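# Swap the coin cell in the pillar-mounted board holder

## Task

On the board that sits on the pillar, replace the coin cell: push the holder's latch downward so the old cell comes free, move that old cell into the dish, then fit the new cell into the holder so it is latched in, with its positive face up.

## Robot and tools

Robot: two arms. left_arm has its base near scene (+0.028, +0.502, 0) m and carries a left hand. right_arm has its base near (-0.048, -0.510, 0) m and carries a right hand. The two arms face each other across the table.

Frames: the scene frame has its origin on the table top halfway between the arm bases, with z up and left_arm on the +y side. The table and cam_low use the scene frame. Each arm's poses, velocities, offsets and wrist-camera poses are in that arm's own base frame. The hand point sits about 0.05 m in front of the palm and 0.15 m from the wrist flange. Its +z runs along the straight fingers and +y points out of the palm. On the right hand +x points away from the thumb; on the left hand +x points toward the thumb. Extended fingers reach 0.06 to 0.07 m past the hand point. A bracket on the little-finger side of the wrist can strike things, and the wrist can hang below a level hand and reach the table first.

Row layout (used by execute_actions and move): 28 numbers, each in [-1, 1], and every row carries both arms. The order is left_arm dx, dy, dz, rx, ry, rz; then left little, ring, middle, index, thumb_bend, thumb_turn, force_limit, speed; then the same 14 numbers for right_arm. The pose numbers are offsets, not absolute poses. They are measured along the arm's base axes from that arm's Hand target as it stood when the action or move began. 1.0 equals 0.6 m or 180 degrees, and rx, ry, rz form one rotation vector. All six at 0 re-requests the current Hand target. Finger numbers are absolute targets: +1 is open or straight and -1 is closed. thumb_turn at -1 puts the thumb in front of the palm, opposite the fingers. force_limit runs linearly from about 0 N at -1 to 10 N at +1 (15 N for the two thumb motors). speed runs from near zero at -1 to full speed at +0.48 and above. Use -0.94 or lower for a gentle closing grip. A grasp works on objects about 0.035 to 0.065 m thick. To leave a hand unchanged, repeat the last eight hand numbers you sent. If you have sent none yet, use its hand_measured six values plus hand_force_limit and hand_speed.

execute_actions(actions, cameras): actions is a list of actions. Each action holds up to 15 rows, one per 1/30 s. If fewer rows are given, the last row is held to fill 15. Within one action, every row counts from the pose at that action's start, not from the previous row. An empty list returns state and images.

move(target, speed, blend, stop_force, zero, blocking, cameras): target is one row, or up to 15 rows. All rows count from the same starting Hand targets. The move drives a straight path with no obstacle avoidance. speed is in m/s, from 0.002 to 3.6 (default 0.25); it can be one value or one per target, and rotation is limited to twice that in rad/s. blend, in metres, rounds corners between listed targets; 0 means a stop at each. stop_force, in N from 3 to 120, ends an arm's path when its wrist sensor feels that much push. Use it slowly for contact. Leave it out when backing off from a contact, and do not rely on it while the hand rotates. zero (default true) re-zeros before the move. blocking=false returns after about 0.5 s while the move continues; it cannot be combined with stop_force. The result adds a "move:" line giving the ending (done, off_target, moving, held, fault) and any limits (paced = clipped, held = withheld).

wait(seconds 0 to 10), stop() to brake a running move, zoom_image(camera, region [x0,y0,x1,y1] pixels, at most 504 square), show_instructions() for the reference images, zero_wrist_force(arm), and finished_scene(scene = the current scene's number) to end the scene once the goal holds without the robot.

Cameras: cam_low (fixed), cam_left_wrist, cam_right_wrist, each 504x504. Calibration is approximate to within a few mm and degrees.

Results: end_effector_position (m) and quat_wxyz in the base frame, velocities, and Hand target, which is the base for the next offsets. The hand often rests short of the Hand target; send the remaining distance as an offset. Also reported: joint positions and torques, hand_measured, hand_stopped_by (moving, target, force, stalled, fault), hand_load_n (positive when the finger is pushed open; a lost grip drops to about 0), and wrist force and torque along the hand axes, including the peak since the last report.

Cautions: the controller clips commanded orientation to 32 degrees from the measured one per step. A clearance check can hold back moves that bring the arms close together, but fingers are not covered. Contact between the arms, or one hand gripping the other, can fail the task. Arms are stiff: pushing even slightly past a firm contact can trigger a force fault (about 150 N) or a torque fault. Wrist joint limits are 26 N m, and a fault stops the arm for 10 s. Keep paths away from an arm's own base. Do not drop, slam or fling parts, do not let anything fall far or off the table, and avoid heavy finger loads. Long holds, stretched reaches or pushing at unreachable poses heat the motors; a MOTOR HOT warning can be followed by an over-temperature stop. Loose objects may be nudged now and then.

Each tool is called by a JSON object that holds its "api" and its "payload", one argument or row to a line.

Reference images:

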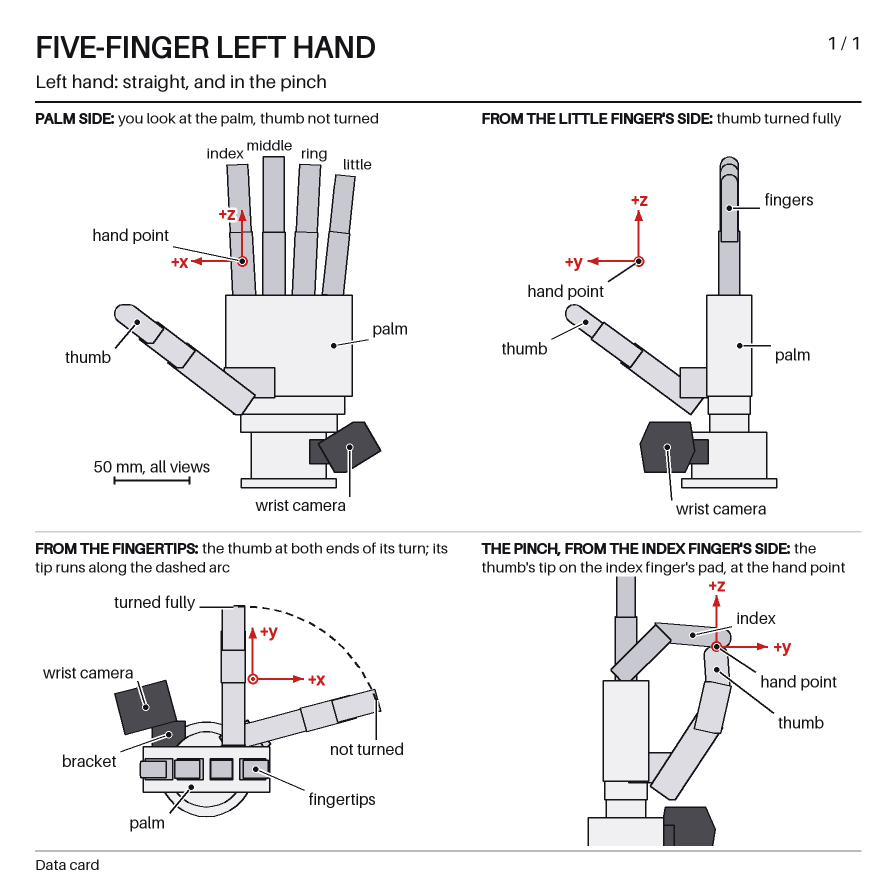

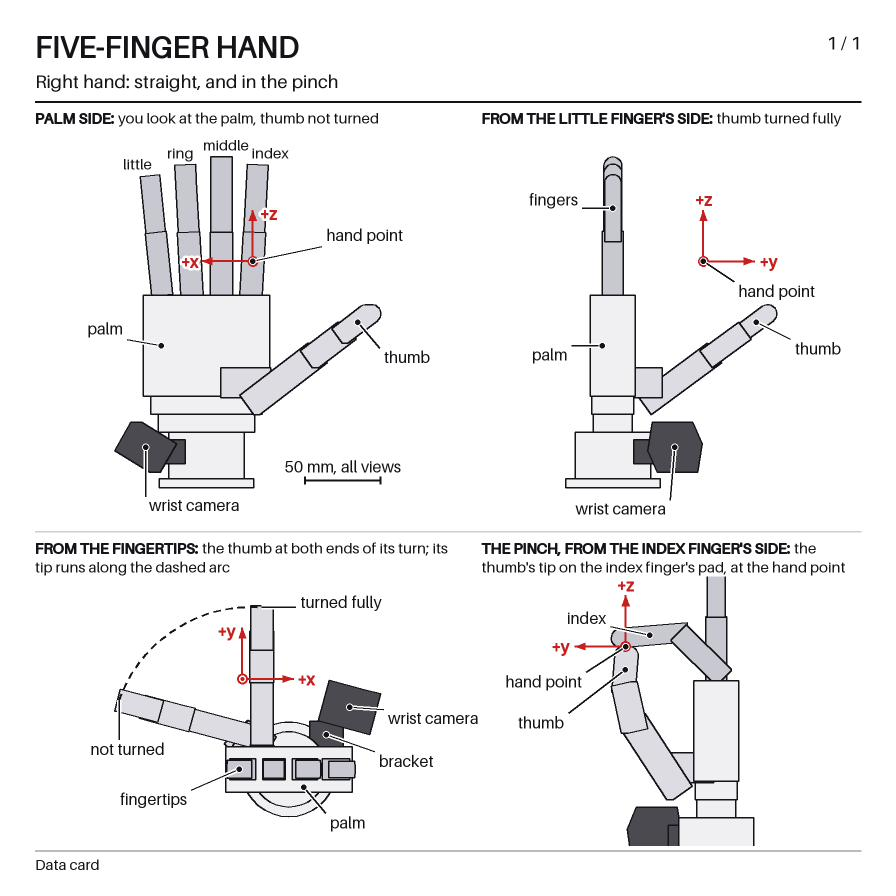

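## Session

{"api": "execute_actions", "payload": {
  "actions": []
}}

Scene clock: 0.00 s.
left_arm: end_effector_position=(+0.2641, +0.1161, +0.4714) hand_measured=(+1.000, +1.000, +1.000, +1.000, +1.000, +1.000) hand_load_n=(+0.0, +0.0, +0.5, +0.0, +0.0, +0.0) hand_stopped_by=(target, target, target, target, target, target) hand_force_limit=0.00 hand_speed=-0.80 end_effector_quat_wxyz=(+0.016, +0.912, +0.411, -0.013) | right_arm: end_effector_position=(+0.2617, -0.1324, +0.4656) hand_measured=(+1.000, +1.000, +1.000, +1.000, +1.000, +1.000) hand_load_n=(+0.0, +0.0, +0.0, +0.0, +0.0, +0.0) hand_stopped_by=(target, target, target, target, target, target) hand_force_limit=0.00 hand_speed=-0.80 end_effector_quat_wxyz=(-0.012, +0.429, +0.903, +0.007)
Joint positions: left_arm=[4.33 -1.426 -1.366 1.18 -1.565 1.913] | right_arm=[-1.212 -1.707 1.368 1.936 1.578 -1.895]
Joint velocities: within noise
Joint torques (N m): no reading
Wrist force (N): no reading
Wrist torque (N m): no reading
Wrist force, peak (N): no reading
Hand target: left_arm +0.2641, +0.1161, +0.4714; +0.016, +0.912, +0.411, -0.013 | right_arm +0.2617, -0.1324, +0.4656; -0.012, +0.429, +0.903, +0.007
camera_calibration:
cam_left_wrist: T_world_to_cam=[[-0.536188, 0.843497, 0.0318777, 0.0235513], [0.750481, 0.459093, 0.475407, -0.478503], [0.38637, 0.278831, -0.879188, 0.391009], [0, 0, 0, 1]] pos_world=[0.220661, 0.0907864, 0.570503]
cam_right_wrist: T_world_to_cam=[[0.645858, 0.763333, -0.0137877, -0.0488951], [0.673987, -0.561593, 0.479952, -0.475985], [0.35862, -0.319274, -0.877186, 0.380036], [0, 0, 0, 1]] pos_world=[0.216099, -0.108651, 0.561138]

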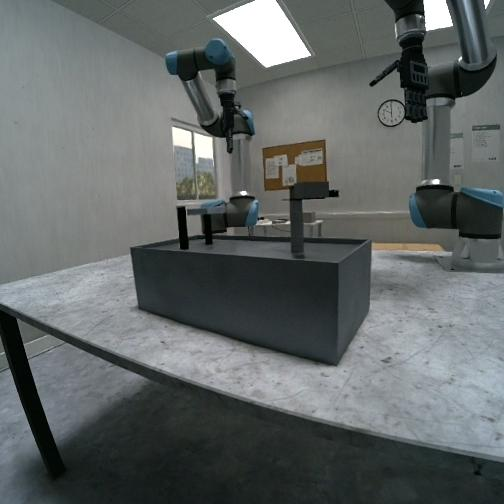

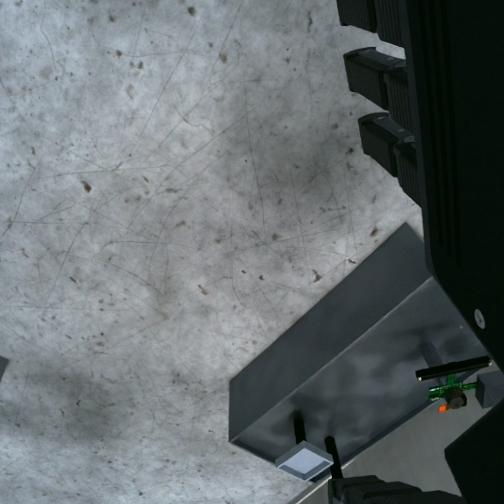

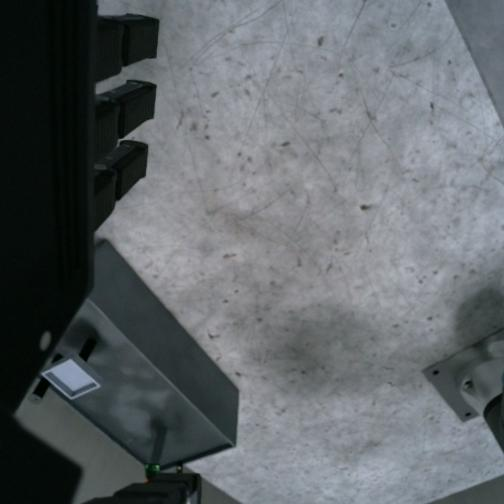

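{"api": "zoom_image", "payload": {
  "camera": "cam_left_wrist",
  "region": [380, 340, 504, 464]
}}

{"api": "zoom_image", "payload": {
  "camera": "cam_low",
  "region": [160, 160, 350, 270]
}}

{"api": "zoom_image", "payload": {
  "camera": "cam_left_wrist",
  "region": [250, 380, 374, 504]
}}

{"api": "zoom_image", "payload": {
  "camera": "cam_right_wrist",
  "region": [10, 330, 210, 504]
}}

Scaled by 4.065 from the camera's 504x504 image, which has a finer 720x720 frame.

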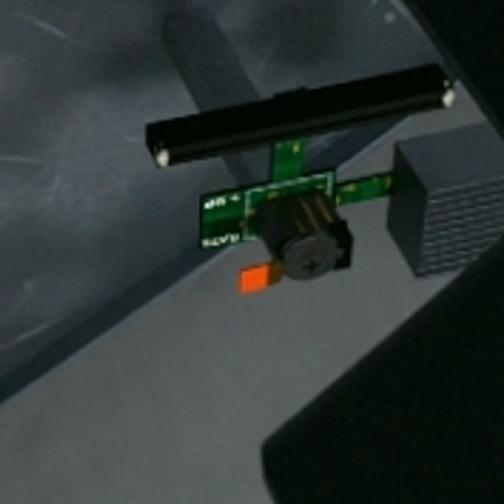

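Scaled by 2.653 from the camera's 504x504 image, which has a finer 720x720 frame.

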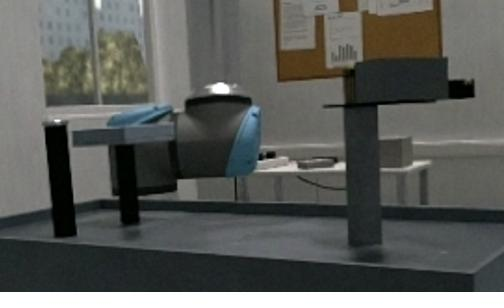

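Scaled by 4.065 from the camera's 504x504 image, which has a finer 720x720 frame.

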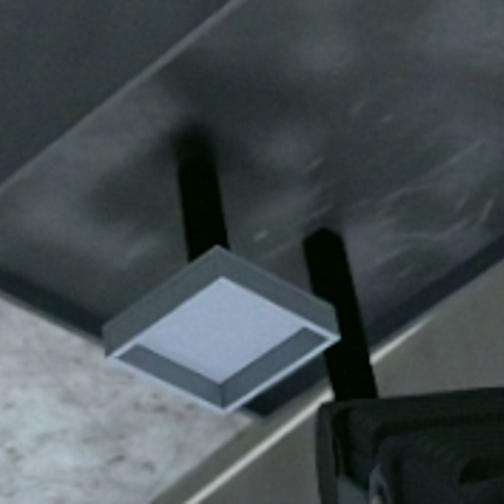

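Scaled by 2.520 from the camera's 504x504 image, which has a finer 720x720 frame.

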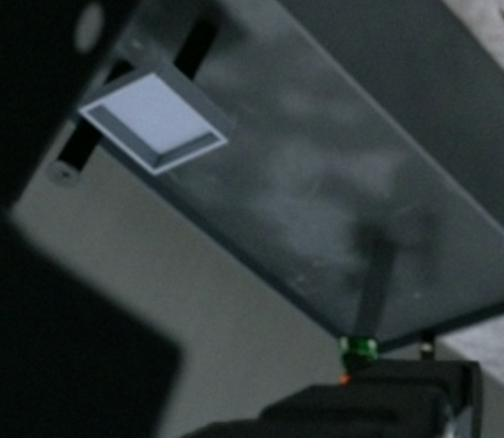

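{"api": "zoom_image", "payload": {
  "camera": "cam_right_wrist",
  "region": [80, 0, 180, 240]
}}

{"api": "zoom_image", "payload": {
  "camera": "cam_left_wrist",
  "region": [330, 0, 430, 240]
}}

Scaled by 2.100 from the camera's 504x504 image, which has a finer 720x720 frame.

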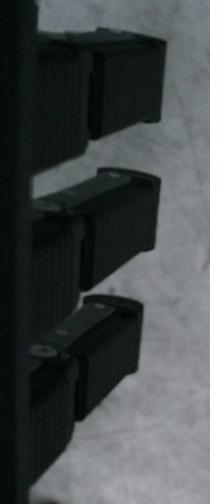

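Scaled by 2.100 from the camera's 504x504 image, which has a finer 720x720 frame.

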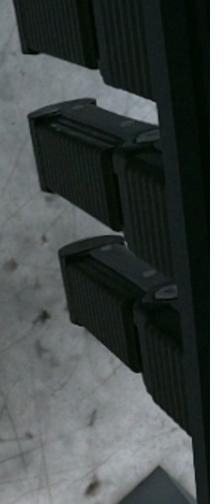

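{"api": "move", "payload": {
  "target": [-0.0055,0.4169,-0.118,0.1775,0.0069,-0.2264,1,1,1,1,1,1,0,-0.8,-0.0762,-0.5727,0.0573,0.002,-0.1695,0.019,1,1,1,1,1,1,0,-0.8],
  "speed": 0.3
}}

{"api": "move", "payload": {
  "target": [0.0718,0.2268,-0.1333,0.1775,0.0069,-0.2264,1,1,1,1,1,1,0,-0.8,0,0,0,0,0,0,1,1,1,1,1,1,0,-0.8],
  "speed": 0.3,
  "cameras": ["all"]
}}

Scene clock: 53.87 s.
left_arm: end_effector_position=(+0.2608, +0.3663, +0.4006) hand_measured=(+1.000, +1.000, +1.000, +1.000, +1.000, +1.000) hand_load_n=(+0.0, +0.0, +0.0, +0.0, +0.0, +0.0) hand_stopped_by=(target, target, target, target, target, target) hand_force_limit=0.00 hand_speed=-0.80 end_effector_quat_wxyz=(-0.239, +0.965, +0.060, +0.084) | right_arm: end_effector_position=(+0.2160, -0.4760, +0.5000) hand_measured=(+1.000, +1.000, +1.000, +1.000, +1.000, +1.000) hand_load_n=(+0.0, +0.0, +0.0, +0.0, +0.0, +0.0) hand_stopped_by=(target, target, target, target, target, target) hand_force_limit=0.00 hand_speed=-0.80 end_effector_quat_wxyz=(+0.224, +0.385, +0.887, +0.122)
Joint positions: left_arm=[4.538 -1.653 -1.223 1.817 -1.521 2.831] | right_arm=[-1.765 -1.021 0.645 2.105 1.077 -2.556]
Joint torques (N m): left_arm=[9.01 8.93 26.14 1.24 1.69 2.54] | right_arm=[12.86 -30.92 -27.87 4.91 1.65 -1.77]
Wrist force (N): left_arm=[-1.3 0.2 0.2] | right_arm=[0.1 -0.3 -0.4]
Wrist torque (N m): left_arm=[0.01 0.21 -0.27] | right_arm=[-0.03 0.05 0.11]
Wrist force, peak (N): left_arm=[-1.5 0.4 0.3] | right_arm=[-0.4 -1.7 -0.3]
Hand target: left_arm +0.2608, +0.3663, +0.4006; -0.239, +0.965, +0.060, +0.084 | right_arm +0.2160, -0.4760, +0.5000; +0.224, +0.385, +0.887, +0.122
Off the commanded pose: left_arm 0.000 m, 0 deg | right_arm 0.000 m, 0 deg.
move: done

Scene clock: 55.97 s.
left_arm: end_effector_position=(+0.3039, +0.5023, +0.3206) hand_measured=(+1.000, +1.000, +1.000, +1.000, +1.000, +1.000) hand_load_n=(+0.0, -0.5, +0.0, +0.0, +0.0, -0.5) hand_stopped_by=(target, target, target, target, target, target) hand_force_limit=0.00 hand_speed=-0.80 end_effector_quat_wxyz=(-0.447, +0.825, -0.303, +0.164) | right_arm: end_effector_position=(+0.2160, -0.4760, +0.5000) hand_measured=(+1.000, +1.000, +1.000, +1.000, +1.000, +1.000) hand_load_n=(+0.0, +0.0, +0.0, +0.5, +0.0, +0.0) hand_stopped_by=(target, target, target, target, target, target) hand_force_limit=0.00 hand_speed=-0.80 end_effector_quat_wxyz=(+0.224, +0.385, +0.887, +0.122)
Joint positions: left_arm=[4.629 -1.736 -1.396 2.457 -1.063 3.514] | right_arm=[-1.765 -1.021 0.645 2.105 1.077 -2.556]
Joint torques (N m): left_arm=[7.68 13.88 8.35 2.21 2.16 2.7] | right_arm=[12.47 -30.74 -27.69 4.95 1.67 -1.84]
Wrist force (N): left_arm=[-1.5 0.4 0.0] | right_arm=[0.2 -0.3 -0.4]
Wrist torque (N m): left_arm=[0.02 0.28 -0.27] | right_arm=[-0.03 0.04 0.12]
Wrist force, peak (N): left_arm=[-1.7 0.3 0.0] | right_arm=[-0.2 -0.3 -0.8]
Hand target: left_arm +0.3039, +0.5023, +0.3206; -0.447, +0.825, -0.303, +0.164 | right_arm +0.2160, -0.4760, +0.5000; +0.224, +0.385, +0.887, +0.122
Off the commanded pose: left_arm 0.000 m, 0 deg | right_arm 0.000 m, 0 deg.
move: done
camera_calibration:
cam_left_wrist: T_world_to_cam=[[0.516182, 0.182752, 0.836755, -0.522069], [0.261853, -0.963864, 0.04898, 0.385949], [0.815469, 0.193824, -0.545383, -0.0592512], [0, 0, 0, 1]] pos_world=[0.216738, 0.478896, 0.385625]
cam_right_wrist: T_world_to_cam=[[0.517706, 0.797935, 0.308674, 0.126307], [0.368935, -0.533728, 0.760934, -0.716027], [0.771924, -0.28006, -0.570701, 0.0929798], [0, 0, 0, 1]] pos_world=[0.127004, -0.456909, 0.558926]

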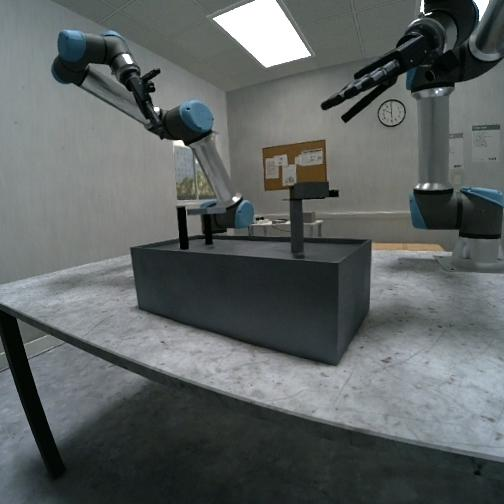

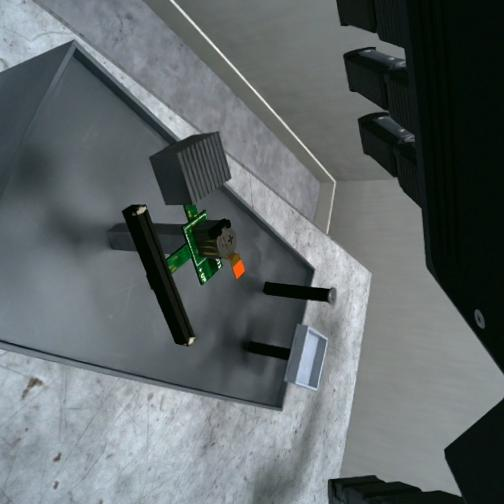

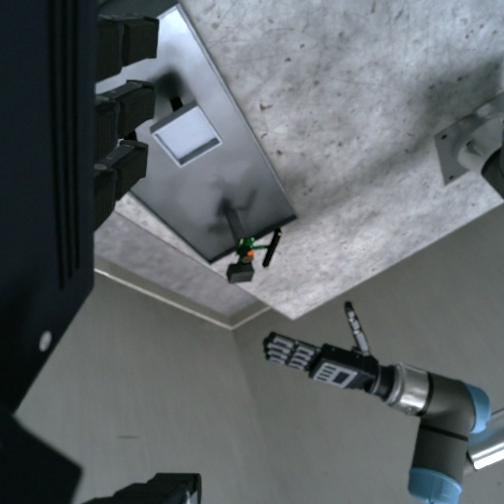

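{"api": "execute_actions", "payload": {
  "actions": [],
  "cameras": ["all"]
}}

{"api": "zoom_image", "payload": {
  "camera": "cam_left_wrist",
  "region": [160, 130, 300, 300]
}}

{"api": "zoom_image", "payload": {
  "camera": "cam_left_wrist",
  "region": [270, 250, 400, 380]
}}

{"api": "zoom_image", "payload": {
  "camera": "cam_right_wrist",
  "region": [150, 150, 400, 400]
}}

Scene clock: 110.13 s.
left_arm: end_effector_position=(+0.3039, +0.5023, +0.3206) hand_measured=(+1.000, +1.000, +1.000, +1.000, +1.000, +1.000) hand_load_n=(+0.0, +0.0, +0.0, -0.5, +0.0, +0.0) hand_stopped_by=(target, target, target, target, target, target) hand_force_limit=0.00 hand_speed=-0.80 end_effector_quat_wxyz=(-0.447, +0.825, -0.303, +0.164) | right_arm: end_effector_position=(+0.2160, -0.4760, +0.5000) hand_measured=(+1.000, +1.000, +1.000, +1.000, +1.000, +1.000) hand_load_n=(+0.0, +0.0, +0.0, +0.0, +0.0, +0.0) hand_stopped_by=(target, target, target, target, target, target) hand_force_limit=0.00 hand_speed=-0.80 end_effector_quat_wxyz=(+0.224, +0.385, +0.887, +0.122)
Joint positions: left_arm=[4.629 -1.736 -1.396 2.457 -1.063 3.514] | right_arm=[-1.765 -1.021 0.645 2.105 1.077 -2.556]
Joint velocities: within noise
Joint torques (N m): left_arm=[5.69 15.71 8.96 2.13 1.61 1.74] | right_arm=[12.22 -32.37 -27.58 5 1.49 -1.8]
Wrist force (N): left_arm=[-1.3 0.3 -0.2] | right_arm=[0.2 -0.4 -0.6]
Wrist torque (N m): left_arm=[0.01 0.24 -0.27] | right_arm=[-0.04 0.03 0.11]
Wrist force, peak (N): left_arm=[-1.5 0.8 0.0] | right_arm=[0.2 -0.8 -0.9]
Hand target: left_arm +0.3039, +0.5023, +0.3206; -0.447, +0.825, -0.303, +0.164 | right_arm +0.2160, -0.4760, +0.5000; +0.224, +0.385, +0.887, +0.122
Off the commanded pose: left_arm 0.000 m, 0 deg | right_arm 0.000 m, 0 deg.
camera_calibration:
cam_left_wrist: T_world_to_cam=[[0.516126, 0.182687, 0.836803, -0.521979], [0.261823, -0.963874, 0.0489404, 0.386078], [0.815514, 0.193834, -0.545313, -0.0593671], [0, 0, 0, 1]] pos_world=[0.216738, 0.478996, 0.385525]
cam_right_wrist: T_world_to_cam=[[0.517706, 0.797935, 0.308674, 0.126307], [0.368935, -0.533728, 0.760934, -0.716027], [0.771924, -0.28006, -0.570701, 0.0929798], [0, 0, 0, 1]] pos_world=[0.127004, -0.456909, 0.558926]

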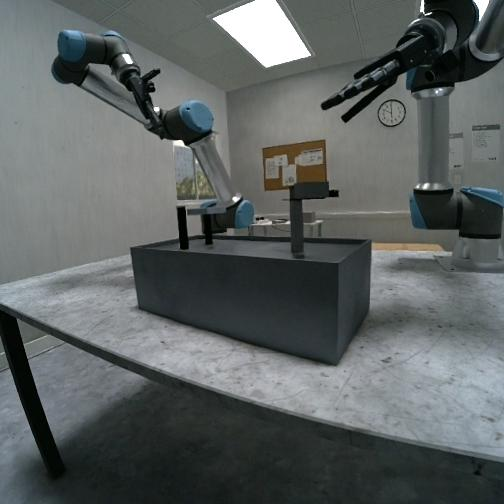

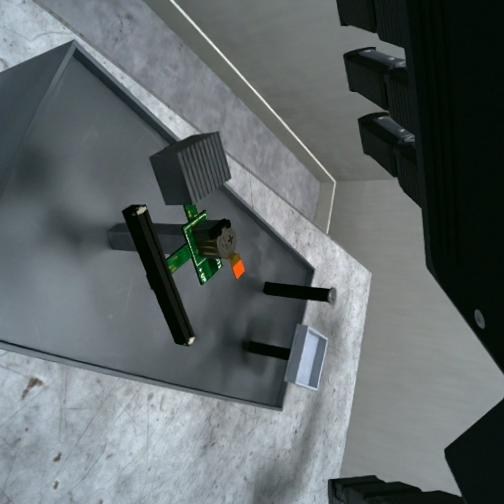

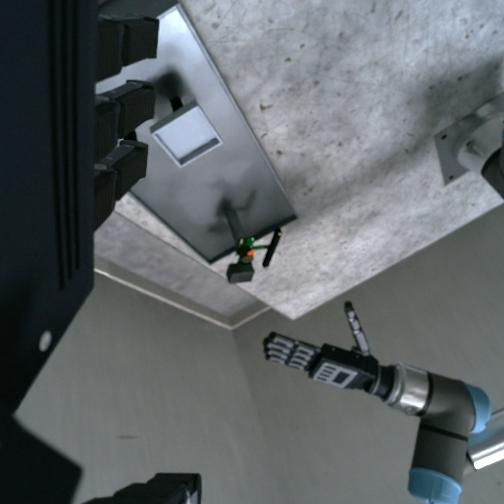

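Scaled by 2.965 from the camera's 504x504 image, which has a finer 720x720 frame.

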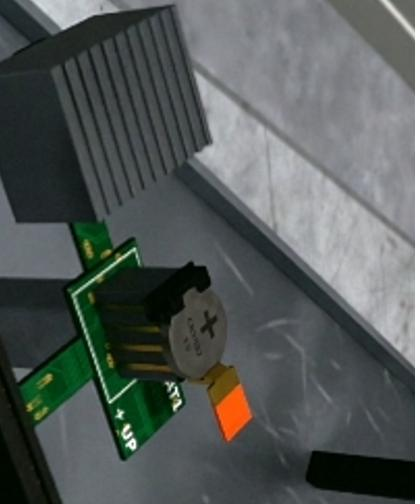

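Scaled by 3.877 from the camera's 504x504 image, which has a finer 720x720 frame.

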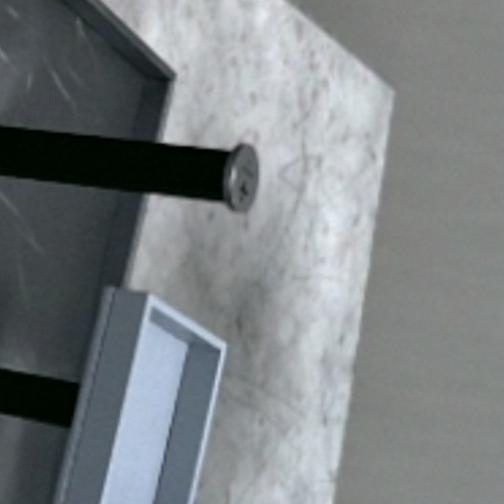

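Scaled by 2.016 from the camera's 504x504 image, which has a finer 720x720 frame.

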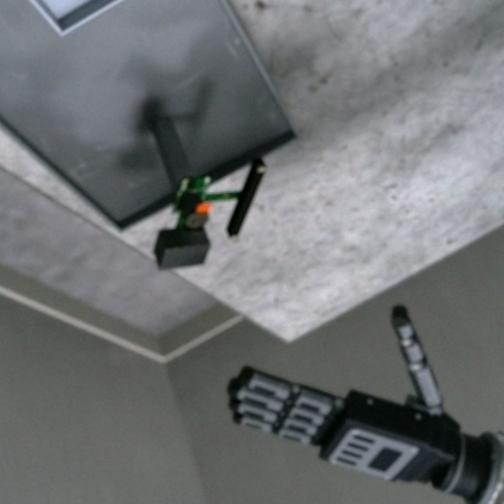

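{"api": "move", "payload": {
  "target": [0.198,0.0135,-0.076,0,0,-0.0444,1,1,1,-0.15,1,1,0,-0.5,0,0,0,0,0,0,1,1,1,1,1,1,0,-0.8],
  "speed": 0.15,
  "cameras": ["cam_left_wrist", "cam_right_wrist"]
}}

{"api": "zoom_image", "payload": {
  "camera": "cam_left_wrist",
  "region": [130, 130, 330, 330]
}}

{"api": "zoom_image", "payload": {
  "camera": "cam_left_wrist",
  "region": [300, 230, 440, 370]
}}

Scene clock: 171.53 s.
left_arm: end_effector_position=(+0.4227, +0.5104, +0.2750) hand_measured=(+1.000, +1.000, +1.000, -0.150, +1.000, +1.000) hand_load_n=(+0.0, -0.5, +0.0, +0.0, +0.0, +0.0) hand_stopped_by=(target, target, target, target, target, target) hand_force_limit=0.00 hand_speed=-0.50 end_effector_quat_wxyz=(-0.435, +0.802, -0.360, +0.195) | right_arm: end_effector_position=(+0.2160, -0.4760, +0.5000) hand_measured=(+1.000, +1.000, +1.000, +1.000, +1.000, +1.000) hand_load_n=(+0.0, +0.0, +0.0, +0.0, +0.0, +0.0) hand_stopped_by=(target, target, target, target, target, target) hand_force_limit=0.00 hand_speed=-0.80 end_effector_quat_wxyz=(+0.224, +0.385, +0.887, +0.122)
Joint positions: left_arm=[4.408 -1.922 -1.271 2.544 -1.127 3.457] | right_arm=[-1.765 -1.021 0.645 2.105 1.077 -2.556]
Joint torques (N m): left_arm=[-8.83 22.62 29.34 1 -0.76 -2.41] | right_arm=[11.49 -33.6 -26.74 4.98 1.33 -1.64]
Wrist force (N): left_arm=[-1.1 0.5 -0.1] | right_arm=[0.2 -0.3 -0.5]
Wrist torque (N m): left_arm=[0.08 0.22 -0.05] | right_arm=[-0.02 0.03 0.12]
Wrist force, peak (N): left_arm=[-2.1 0.6 -0.3] | right_arm=[0.3 -0.7 -0.7]
Hand target: left_arm +0.4227, +0.5104, +0.2750; -0.435, +0.802, -0.360, +0.195 | right_arm +0.2160, -0.4760, +0.5000; +0.224, +0.385, +0.887, +0.122
Off the commanded pose: left_arm 0.000 m, 0 deg | right_arm 0.000 m, 0 deg.
move: done
camera_calibration:
cam_left_wrist: T_world_to_cam=[[0.536532, 0.109091, 0.836799, -0.517704], [0.125278, -0.990918, 0.0488586, 0.436525], [0.834529, 0.0786185, -0.545326, -0.131776], [0, 0, 0, 1]] pos_world=[0.333049, 0.499397, 0.340025]
cam_right_wrist: T_world_to_cam=[[0.517706, 0.797935, 0.308674, 0.126307], [0.368935, -0.533728, 0.760934, -0.716027], [0.771924, -0.28006, -0.570701, 0.0929798], [0, 0, 0, 1]] pos_world=[0.127004, -0.456909, 0.558926]
Images, in order (width x height): cam_left_wrist 504x504, cam_right_wrist 504x504.

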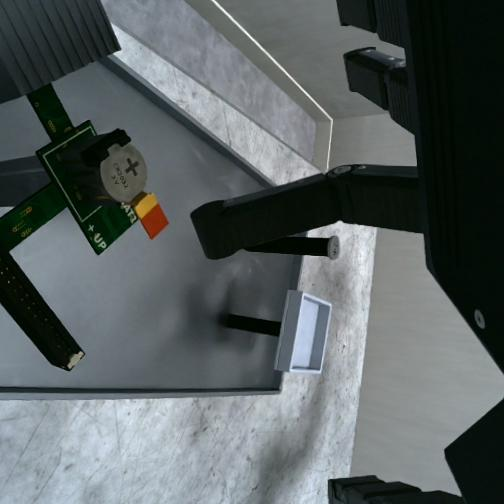

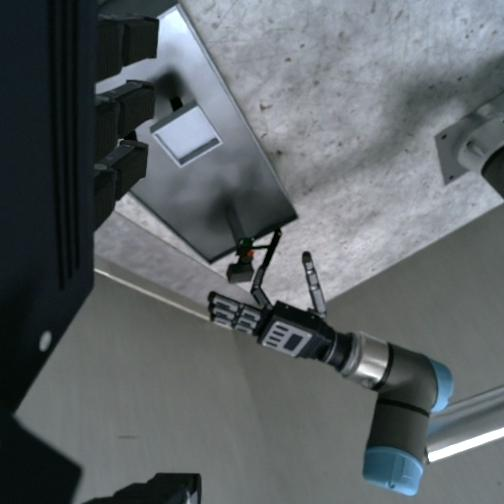

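Scaled by 2.520 from the camera's 504x504 image, which has a finer 720x720 frame.

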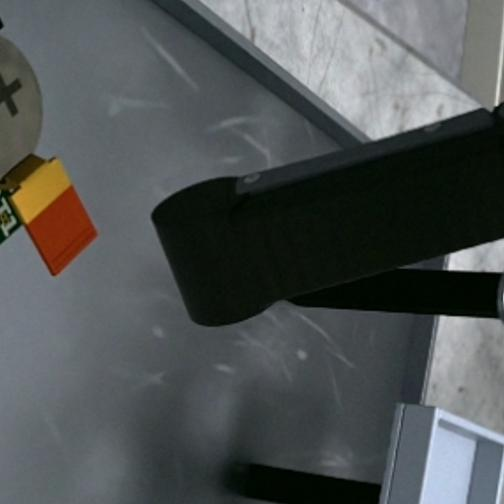

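Scaled by 3.600 from the camera's 504x504 image, which has a finer 720x720 frame.

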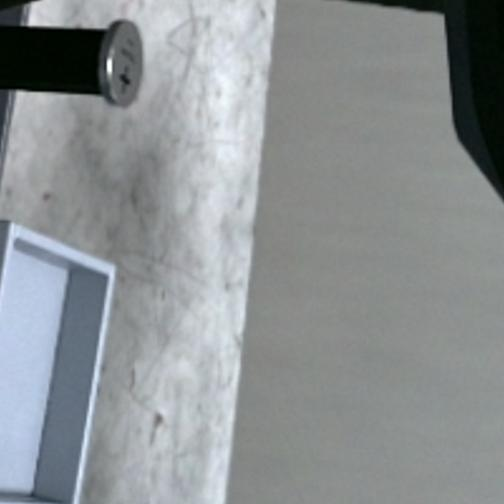

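{"api": "move", "payload": {
  "target": [0.0087,0.0021,-0.0317,0,0,0.0167,1,1,1,-0.15,1,1,0,-0.5,0,0,0,0,0,0,1,1,1,1,1,1,0,-0.8],
  "speed": 0.1
}}

{"api": "move", "payload": {
  "target": [0,0,-0.0225,0,0,0,1,1,1,-0.15,1,1,0,-0.5,0,0,0,0,0,0,1,1,1,1,1,1,0,-0.8],
  "speed": 0.01,
  "stop_force": 9,
  "cameras": ["cam_left_wrist"]
}}

{"api": "zoom_image", "payload": {
  "camera": "cam_left_wrist",
  "region": [60, 100, 260, 300]
}}

Scene clock: 232.53 s.
left_arm: end_effector_position=(+0.4279, +0.5117, +0.2561) hand_measured=(+1.000, +1.000, +1.000, -0.150, +1.000, +1.000) hand_load_n=(+0.0, +0.0, +0.0, +0.0, +0.0, +0.0) hand_stopped_by=(target, target, target, target, target, target) hand_force_limit=0.00 hand_speed=-0.50 end_effector_quat_wxyz=(-0.440, +0.811, -0.339, +0.183) | right_arm: end_effector_position=(+0.2160, -0.4760, +0.5000) hand_measured=(+1.000, +1.000, +1.000, +1.000, +1.000, +1.000) hand_load_n=(+0.0, +0.0, +0.0, +0.0, +0.0, +0.0) hand_stopped_by=(target, target, target, target, target, target) hand_force_limit=0.00 hand_speed=-0.80 end_effector_quat_wxyz=(+0.224, +0.385, +0.887, +0.122)
Joint positions: left_arm=[4.383 -1.922 -1.316 2.609 -1.189 3.407] | right_arm=[-1.765 -1.021 0.645 2.105 1.077 -2.556]
Joint torques (N m): left_arm=[-7.54 24.44 9.43 2.61 -0.79 -2.63] | right_arm=[11.52 -34.84 -25.99 5.1 1.12 -1.64]
Wrist force (N): left_arm=[-1.4 0.7 0.0] | right_arm=[0.2 -0.3 -0.6]
Wrist torque (N m): left_arm=[0.09 0.28 -0.08] | right_arm=[-0.03 0.04 0.12]
Wrist force, peak (N): left_arm=[-1.8 0.9 0.2] | right_arm=[0.0 -0.6 -0.9]
Hand target: left_arm +0.4279, +0.5117, +0.2560; -0.440, +0.811, -0.339, +0.183 | right_arm +0.2160, -0.4760, +0.5000; +0.224, +0.385, +0.887, +0.122
Off the commanded pose: left_arm 0.000 m, 0 deg | right_arm 0.000 m, 0 deg.
move: done

Scene clock: 234.43 s.
left_arm: end_effector_position=(+0.4280, +0.5117, +0.2475) hand_measured=(+1.000, +1.000, +1.000, -0.150, +1.000, +1.000) hand_load_n=(+0.0, +0.0, +0.0, -1.5, +0.0, +0.0) hand_stopped_by=(target, target, target, target, target, target) hand_force_limit=0.00 hand_speed=-0.50 end_effector_quat_wxyz=(-0.440, +0.811, -0.339, +0.183) | right_arm: end_effector_position=(+0.2160, -0.4760, +0.5000) hand_measured=(+1.000, +1.000, +1.000, +1.000, +1.000, +1.000) hand_load_n=(+0.0, +0.0, +0.0, +0.0, +0.0, +0.0) hand_stopped_by=(target, target, target, target, target, target) hand_force_limit=0.00 hand_speed=-0.80 end_effector_quat_wxyz=(+0.224, +0.385, +0.887, +0.122)
Joint positions: left_arm=[4.383 -1.924 -1.335 2.63 -1.189 3.407] | right_arm=[-1.765 -1.021 0.645 2.105 1.077 -2.556]
Joint torques (N m): left_arm=[2.89 43.95 26.07 -3.2 -1.33 -0.72] | right_arm=[11.3 -34.7 -25.94 4.92 1.13 -1.62]
Wrist force (N): left_arm=[2.0 -5.9 -2.7] | right_arm=[0.1 -0.2 -0.3]
Wrist torque (N m): left_arm=[-0.08 0.33 -0.03] | right_arm=[-0.03 0.03 0.12]
Wrist force, peak (N): left_arm=[5.5 -10.5 -4.3] | right_arm=[0.5 -0.4 -0.5]
Hand target: left_arm +0.4280, +0.5117, +0.2476; -0.440, +0.811, -0.339, +0.183 (not the last commanded pose) | right_arm +0.2160, -0.4760, +0.5000; +0.224, +0.385, +0.887, +0.122
Off the commanded pose: left_arm 0.005 m, 0 deg | right_arm 0.000 m, 0 deg.
move: contact (left_arm)
camera_calibration:
cam_left_wrist: T_world_to_cam=[[0.53005, 0.137135, 0.836804, -0.509212], [0.177046, -0.982985, 0.048947, 0.412234], [0.829278, 0.122208, -0.54531, -0.171476], [0, 0, 0, 1]] pos_world=[0.339125, 0.496006, 0.312425]
Images, in order (width x height): cam_left_wrist 504x504.

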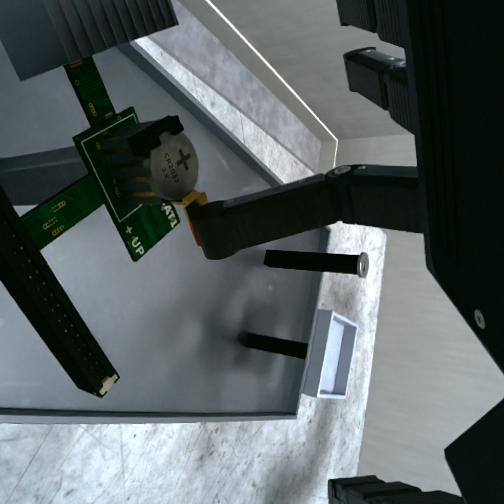

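Scaled by 2.520 from the camera's 504x504 image, which has a finer 720x720 frame.

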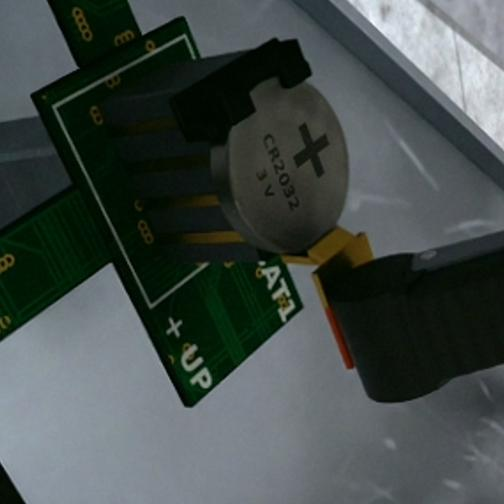

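{"api": "move", "payload": {
  "target": [0,0,-0.0075,0,0,0,1,1,1,-0.15,1,1,0,-0.5,0,0,0,0,0,0,1,1,1,1,1,1,0,-0.8],
  "speed": 0.01,
  "stop_force": 9,
  "cameras": ["cam_left_wrist"]
}}

{"api": "zoom_image", "payload": {
  "camera": "cam_left_wrist",
  "region": [60, 80, 260, 280]
}}

Scene clock: 244.53 s.
left_arm: end_effector_position=(+0.4280, +0.5117, +0.2464) hand_measured=(+1.000, +1.000, +1.000, -0.150, +1.000, +1.000) hand_load_n=(+0.0, +0.0, +0.0, -3.0, +0.0, +0.0) hand_stopped_by=(target, target, target, target, target, target) hand_force_limit=0.00 hand_speed=-0.50 end_effector_quat_wxyz=(-0.440, +0.811, -0.339, +0.183) | right_arm: end_effector_position=(+0.2160, -0.4760, +0.5000) hand_measured=(+1.000, +1.000, +1.000, +1.000, +1.000, +1.000) hand_load_n=(+0.0, +0.0, +0.0, +0.0, +0.0, +0.0) hand_stopped_by=(target, target, target, target, target, target) hand_force_limit=0.00 hand_speed=-0.80 end_effector_quat_wxyz=(+0.224, +0.385, +0.887, +0.122)
Joint positions: left_arm=[4.383 -1.924 -1.338 2.633 -1.189 3.407] | right_arm=[-1.765 -1.021 0.645 2.105 1.077 -2.556]
Joint torques (N m): left_arm=[7.11 43.61 23.33 -3.5 -2.06 2.17] | right_arm=[10.97 -35.26 -26.35 5 1.12 -1.61]
Wrist force (N): left_arm=[5.8 -12.3 -5.4] | right_arm=[0.1 -0.6 -0.1]
Wrist torque (N m): left_arm=[-0.25 0.36 0.00] | right_arm=[-0.09 0.03 0.10]
Wrist force, peak (N): left_arm=[10.6 -17.3 -6.7] | right_arm=[0.1 -0.6 -0.6]
Hand target: left_arm +0.4280, +0.5117, +0.2464; -0.440, +0.811, -0.339, +0.183 (not the last commanded pose) | right_arm +0.2160, -0.4760, +0.5000; +0.224, +0.385, +0.887, +0.122
Off the commanded pose: left_arm 0.003 m, 0 deg | right_arm 0.000 m, 0 deg.
move: contact (left_arm)
camera_calibration:
cam_left_wrist: T_world_to_cam=[[0.529903, 0.136694, 0.836969, -0.508075], [0.177046, -0.983009, 0.0484536, 0.412455], [0.829372, 0.122506, -0.545101, -0.172322], [0, 0, 0, 1]] pos_world=[0.339126, 0.496009, 0.311325]
Images, in order (width x height): cam_left_wrist 504x504.

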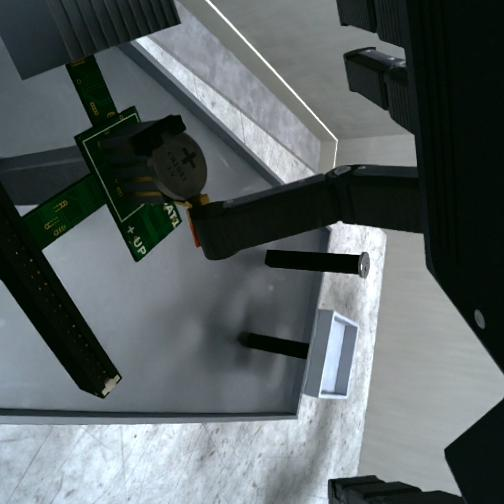

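Scaled by 2.520 from the camera's 504x504 image, which has a finer 720x720 frame.

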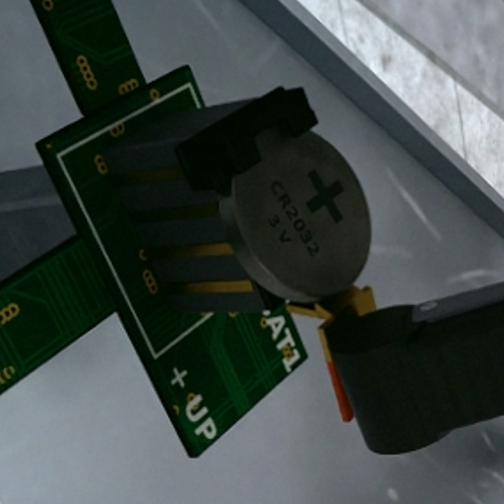

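{"api": "move", "payload": {
  "target": [
    [0,0,0.04,0,0,0,1,1,1,-0.15,1,1,0,-0.5,0,0,0,0,0,0,1,1,1,1,1,1,0,-0.8],
    [0,0,0.08,0,0,0,1,1,1,0.15,0.385,-0.66,0,-0.5,0,0,0,0,0,0,1,1,1,1,1,1,0,-0.8]
  ],
  "speed": 0.1,
  "cameras": ["cam_left_wrist"]
}}

{"api": "zoom_image", "payload": {
  "camera": "cam_left_wrist",
  "region": [60, 130, 260, 330]
}}

{"api": "zoom_image", "payload": {
  "camera": "cam_left_wrist",
  "region": [310, 210, 410, 310]
}}

Scene clock: 255.17 s.
left_arm: end_effector_position=(+0.4280, +0.5117, +0.2944) hand_measured=(+1.000, +1.000, +1.000, +0.150, +0.386, -0.660) hand_load_n=(+0.0, +0.0, +0.0, +0.0, +0.0, -0.5) hand_stopped_by=(target, target, target, target, target, target) hand_force_limit=0.00 hand_speed=-0.50 end_effector_quat_wxyz=(-0.440, +0.811, -0.339, +0.183) | right_arm: end_effector_position=(+0.2160, -0.4760, +0.5000) hand_measured=(+1.000, +1.000, +1.000, +1.000, +1.000, +1.000) hand_load_n=(+0.0, +0.0, +0.0, +0.0, +0.0, +0.0) hand_stopped_by=(target, target, target, target, target, target) hand_force_limit=0.00 hand_speed=-0.80 end_effector_quat_wxyz=(+0.224, +0.385, +0.887, +0.122)
Joint positions: left_arm=[4.383 -1.917 -1.225 2.513 -1.189 3.407] | right_arm=[-1.765 -1.021 0.645 2.105 1.077 -2.556]
Joint torques (N m): left_arm=[-1.92 22.4 27.54 -2.23 -0.81 2.5] | right_arm=[10.58 -35.2 -25.93 5.01 1.2 -1.55]
Wrist force (N): left_arm=[-1.2 1.7 -0.1] | right_arm=[0.1 -0.3 -0.2]
Wrist torque (N m): left_arm=[0.25 0.25 -0.17] | right_arm=[-0.05 0.03 0.11]
Wrist force, peak (N): left_arm=[6.0 -12.5 -5.6] | right_arm=[0.1 -0.4 -0.9]
Hand target: left_arm +0.4280, +0.5117, +0.2944; -0.440, +0.811, -0.339, +0.183 | right_arm +0.2160, -0.4760, +0.5000; +0.224, +0.385, +0.887, +0.122
Off the commanded pose: left_arm 0.000 m, 0 deg | right_arm 0.000 m, 0 deg.
move: done
camera_calibration:
cam_left_wrist: T_world_to_cam=[[0.529903, 0.136694, 0.836969, -0.548333], [0.177046, -0.983009, 0.0484536, 0.410125], [0.829372, 0.122506, -0.545101, -0.146103], [0, 0, 0, 1]] pos_world=[0.339126, 0.496009, 0.359425]
Images, in order (width x height): cam_left_wrist 504x504.

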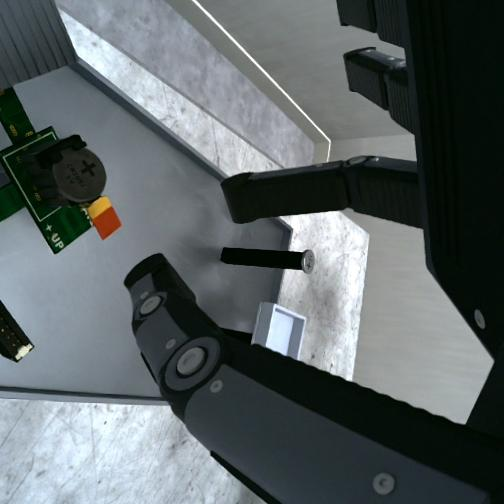

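Scaled by 2.520 from the camera's 504x504 image, which has a finer 720x720 frame.

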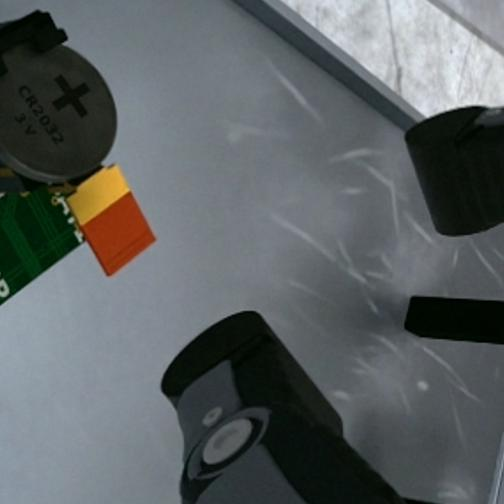

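Scaled by 5.040 from the camera's 504x504 image, which has a finer 720x720 frame.

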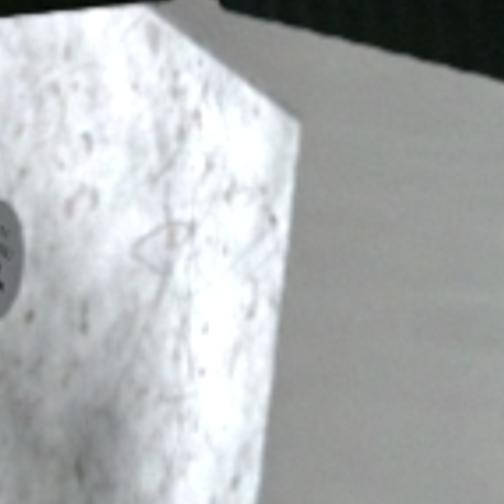

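{"api": "zoom_image", "payload": {
  "camera": "cam_left_wrist",
  "region": [285, 235, 335, 285]
}}

{"api": "zoom_image", "payload": {
  "camera": "cam_left_wrist",
  "region": [30, 120, 140, 230]
}}

Scaled by 10.080 from the camera's 504x504 image, which has a finer 720x720 frame.

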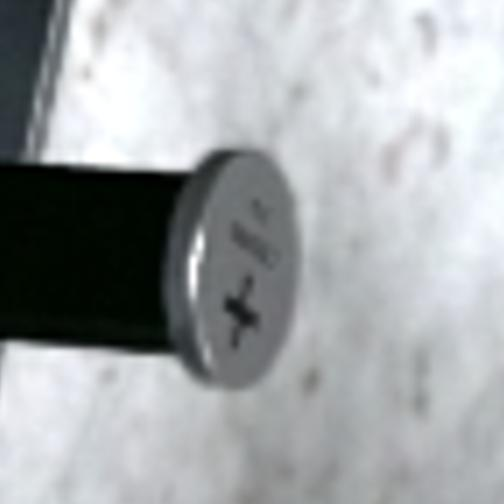

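Scaled by 4.582 from the camera's 504x504 image, which has a finer 720x720 frame.

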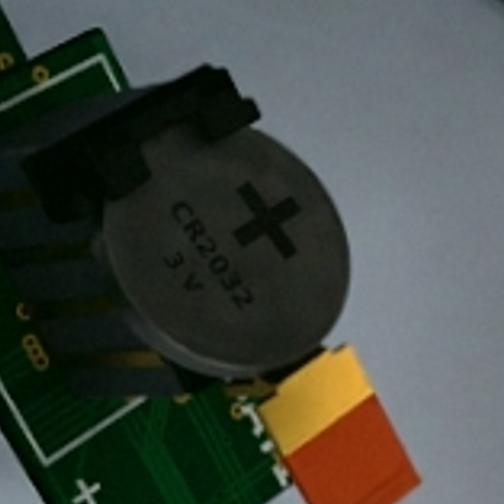

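{"api": "move", "payload": {
  "target": [-0.0167,0.0372,-0.0373,0,0,0,1,1,1,0.15,0.385,-0.66,0,-0.5,0,0,0,0,0,0,1,1,1,1,1,1,0,-0.8],
  "speed": 0.12,
  "cameras": ["cam_left_wrist"]
}}

{"api": "zoom_image", "payload": {
  "camera": "cam_left_wrist",
  "region": [100, 130, 300, 330]
}}

Scene clock: 316.80 s.
left_arm: end_effector_position=(+0.4179, +0.5339, +0.2721) hand_measured=(+1.000, +1.000, +1.000, +0.150, +0.386, -0.660) hand_load_n=(+0.0, +0.0, -0.5, +0.0, +0.0, +0.0) hand_stopped_by=(target, target, target, target, target, target) hand_force_limit=0.00 hand_speed=-0.50 end_effector_quat_wxyz=(-0.440, +0.811, -0.339, +0.183) | right_arm: end_effector_position=(+0.2160, -0.4760, +0.5000) hand_measured=(+1.000, +1.000, +1.000, +1.000, +1.000, +1.000) hand_load_n=(+0.0, +0.0, +0.0, +0.0, +0.0, +0.0) hand_stopped_by=(target, target, target, target, target, target) hand_force_limit=0.00 hand_speed=-0.80 end_effector_quat_wxyz=(+0.224, +0.385, +0.887, +0.122)
Joint positions: left_arm=[4.417 -1.954 -1.232 2.549 -1.162 3.429] | right_arm=[-1.765 -1.021 0.645 2.105 1.077 -2.556]
Joint torques (N m): left_arm=[7.2 24.72 20.21 2.49 2.05 2.9] | right_arm=[11.05 -35.46 -25.82 5.02 1.22 -1.6]
Wrist force (N): left_arm=[-1.0 2.1 -0.1] | right_arm=[0.2 -0.4 -0.4]
Wrist torque (N m): left_arm=[0.31 0.23 -0.32] | right_arm=[-0.05 0.02 0.12]
Wrist force, peak (N): left_arm=[-1.5 2.2 0.2] | right_arm=[0.0 -0.4 -0.8]
Hand target: left_arm +0.4179, +0.5340, +0.2720; -0.440, +0.811, -0.339, +0.183 | right_arm +0.2160, -0.4760, +0.5000; +0.224, +0.385, +0.887, +0.122
Off the commanded pose: left_arm 0.000 m, 0 deg | right_arm 0.000 m, 0 deg.
move: done
camera_calibration:
cam_left_wrist: T_world_to_cam=[[0.52997, 0.136787, 0.836912, -0.527371], [0.177013, -0.983009, 0.0485735, 0.434773], [0.829336, 0.122402, -0.545178, -0.152646], [0, 0, 0, 1]] pos_world=[0.329125, 0.518208, 0.337025]
Images, in order (width x height): cam_left_wrist 504x504.

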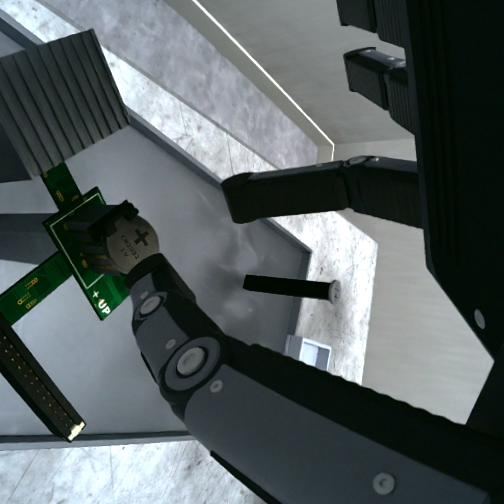

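Scaled by 2.520 from the camera's 504x504 image, which has a finer 720x720 frame.

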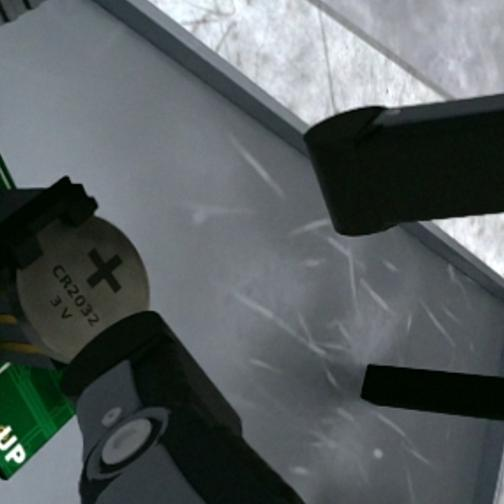

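{"api": "move", "payload": {
  "target": [0,0,-0.0525,0,0,0,1,1,1,0.15,0.385,-0.66,0,-0.5,0,0,0,0,0,0,1,1,1,1,1,1,0,-0.8],
  "speed": 0.03,
  "stop_force": 4,
  "cameras": ["cam_left_wrist"]
}}

{"api": "zoom_image", "payload": {
  "camera": "cam_left_wrist",
  "region": [120, 160, 280, 320]
}}

Scene clock: 329.27 s.
left_arm: end_effector_position=(+0.4179, +0.5340, +0.2405) hand_measured=(+1.000, +1.000, +1.000, +0.150, +0.386, -0.660) hand_load_n=(+0.0, +0.0, +0.0, +0.0, +0.0, +0.0) hand_stopped_by=(target, target, target, target, target, target) hand_force_limit=0.00 hand_speed=-0.50 end_effector_quat_wxyz=(-0.440, +0.811, -0.339, +0.183) | right_arm: end_effector_position=(+0.2160, -0.4760, +0.5000) hand_measured=(+1.000, +1.000, +1.000, +1.000, +1.000, +1.000) hand_load_n=(+0.0, +0.0, +0.0, +0.0, +0.0, +0.0) hand_stopped_by=(target, target, target, target, target, target) hand_force_limit=0.00 hand_speed=-0.80 end_effector_quat_wxyz=(+0.224, +0.385, +0.887, +0.122)
Joint positions: left_arm=[4.417 -1.961 -1.303 2.627 -1.162 3.429] | right_arm=[-1.765 -1.021 0.645 2.105 1.077 -2.556]
Joint torques (N m): left_arm=[6.15 23.38 8.88 2.41 1.23 -1.58] | right_arm=[11.2 -35.19 -26.52 5 1.13 -1.7]
Wrist force (N): left_arm=[-0.9 1.4 0.2] | right_arm=[0.3 -0.3 -0.3]
Wrist torque (N m): left_arm=[0.19 0.21 -0.27] | right_arm=[-0.04 0.01 0.12]
Wrist force, peak (N): left_arm=[-1.6 2.0 0.5] | right_arm=[0.1 -0.7 -0.5]
Hand target: left_arm +0.4179, +0.5340, +0.2405; -0.440, +0.811, -0.339, +0.183 | right_arm +0.2160, -0.4760, +0.5000; +0.224, +0.385, +0.887, +0.122
Off the commanded pose: left_arm 0.000 m, 0 deg | right_arm 0.000 m, 0 deg.
move: done
camera_calibration:
cam_left_wrist: T_world_to_cam=[[0.529982, 0.136651, 0.836927, -0.500907], [0.177022, -0.983016, 0.0484055, 0.436472], [0.829327, 0.1225, -0.54517, -0.169799], [0, 0, 0, 1]] pos_world=[0.329025, 0.518309, 0.305525]
Images, in order (width x height): cam_left_wrist 504x504.

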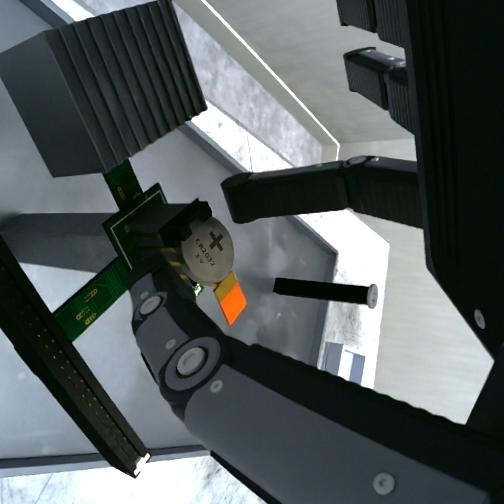

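Scaled by 3.150 from the camera's 504x504 image, which has a finer 720x720 frame.

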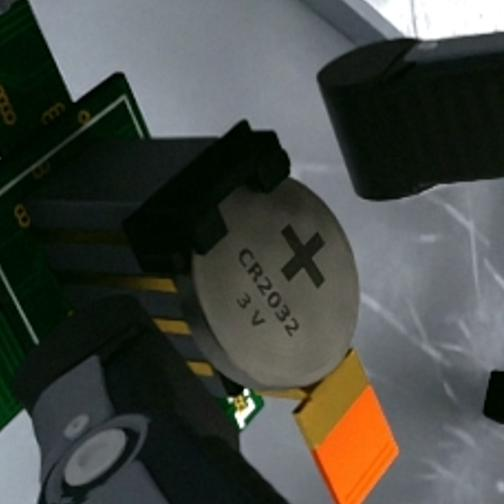

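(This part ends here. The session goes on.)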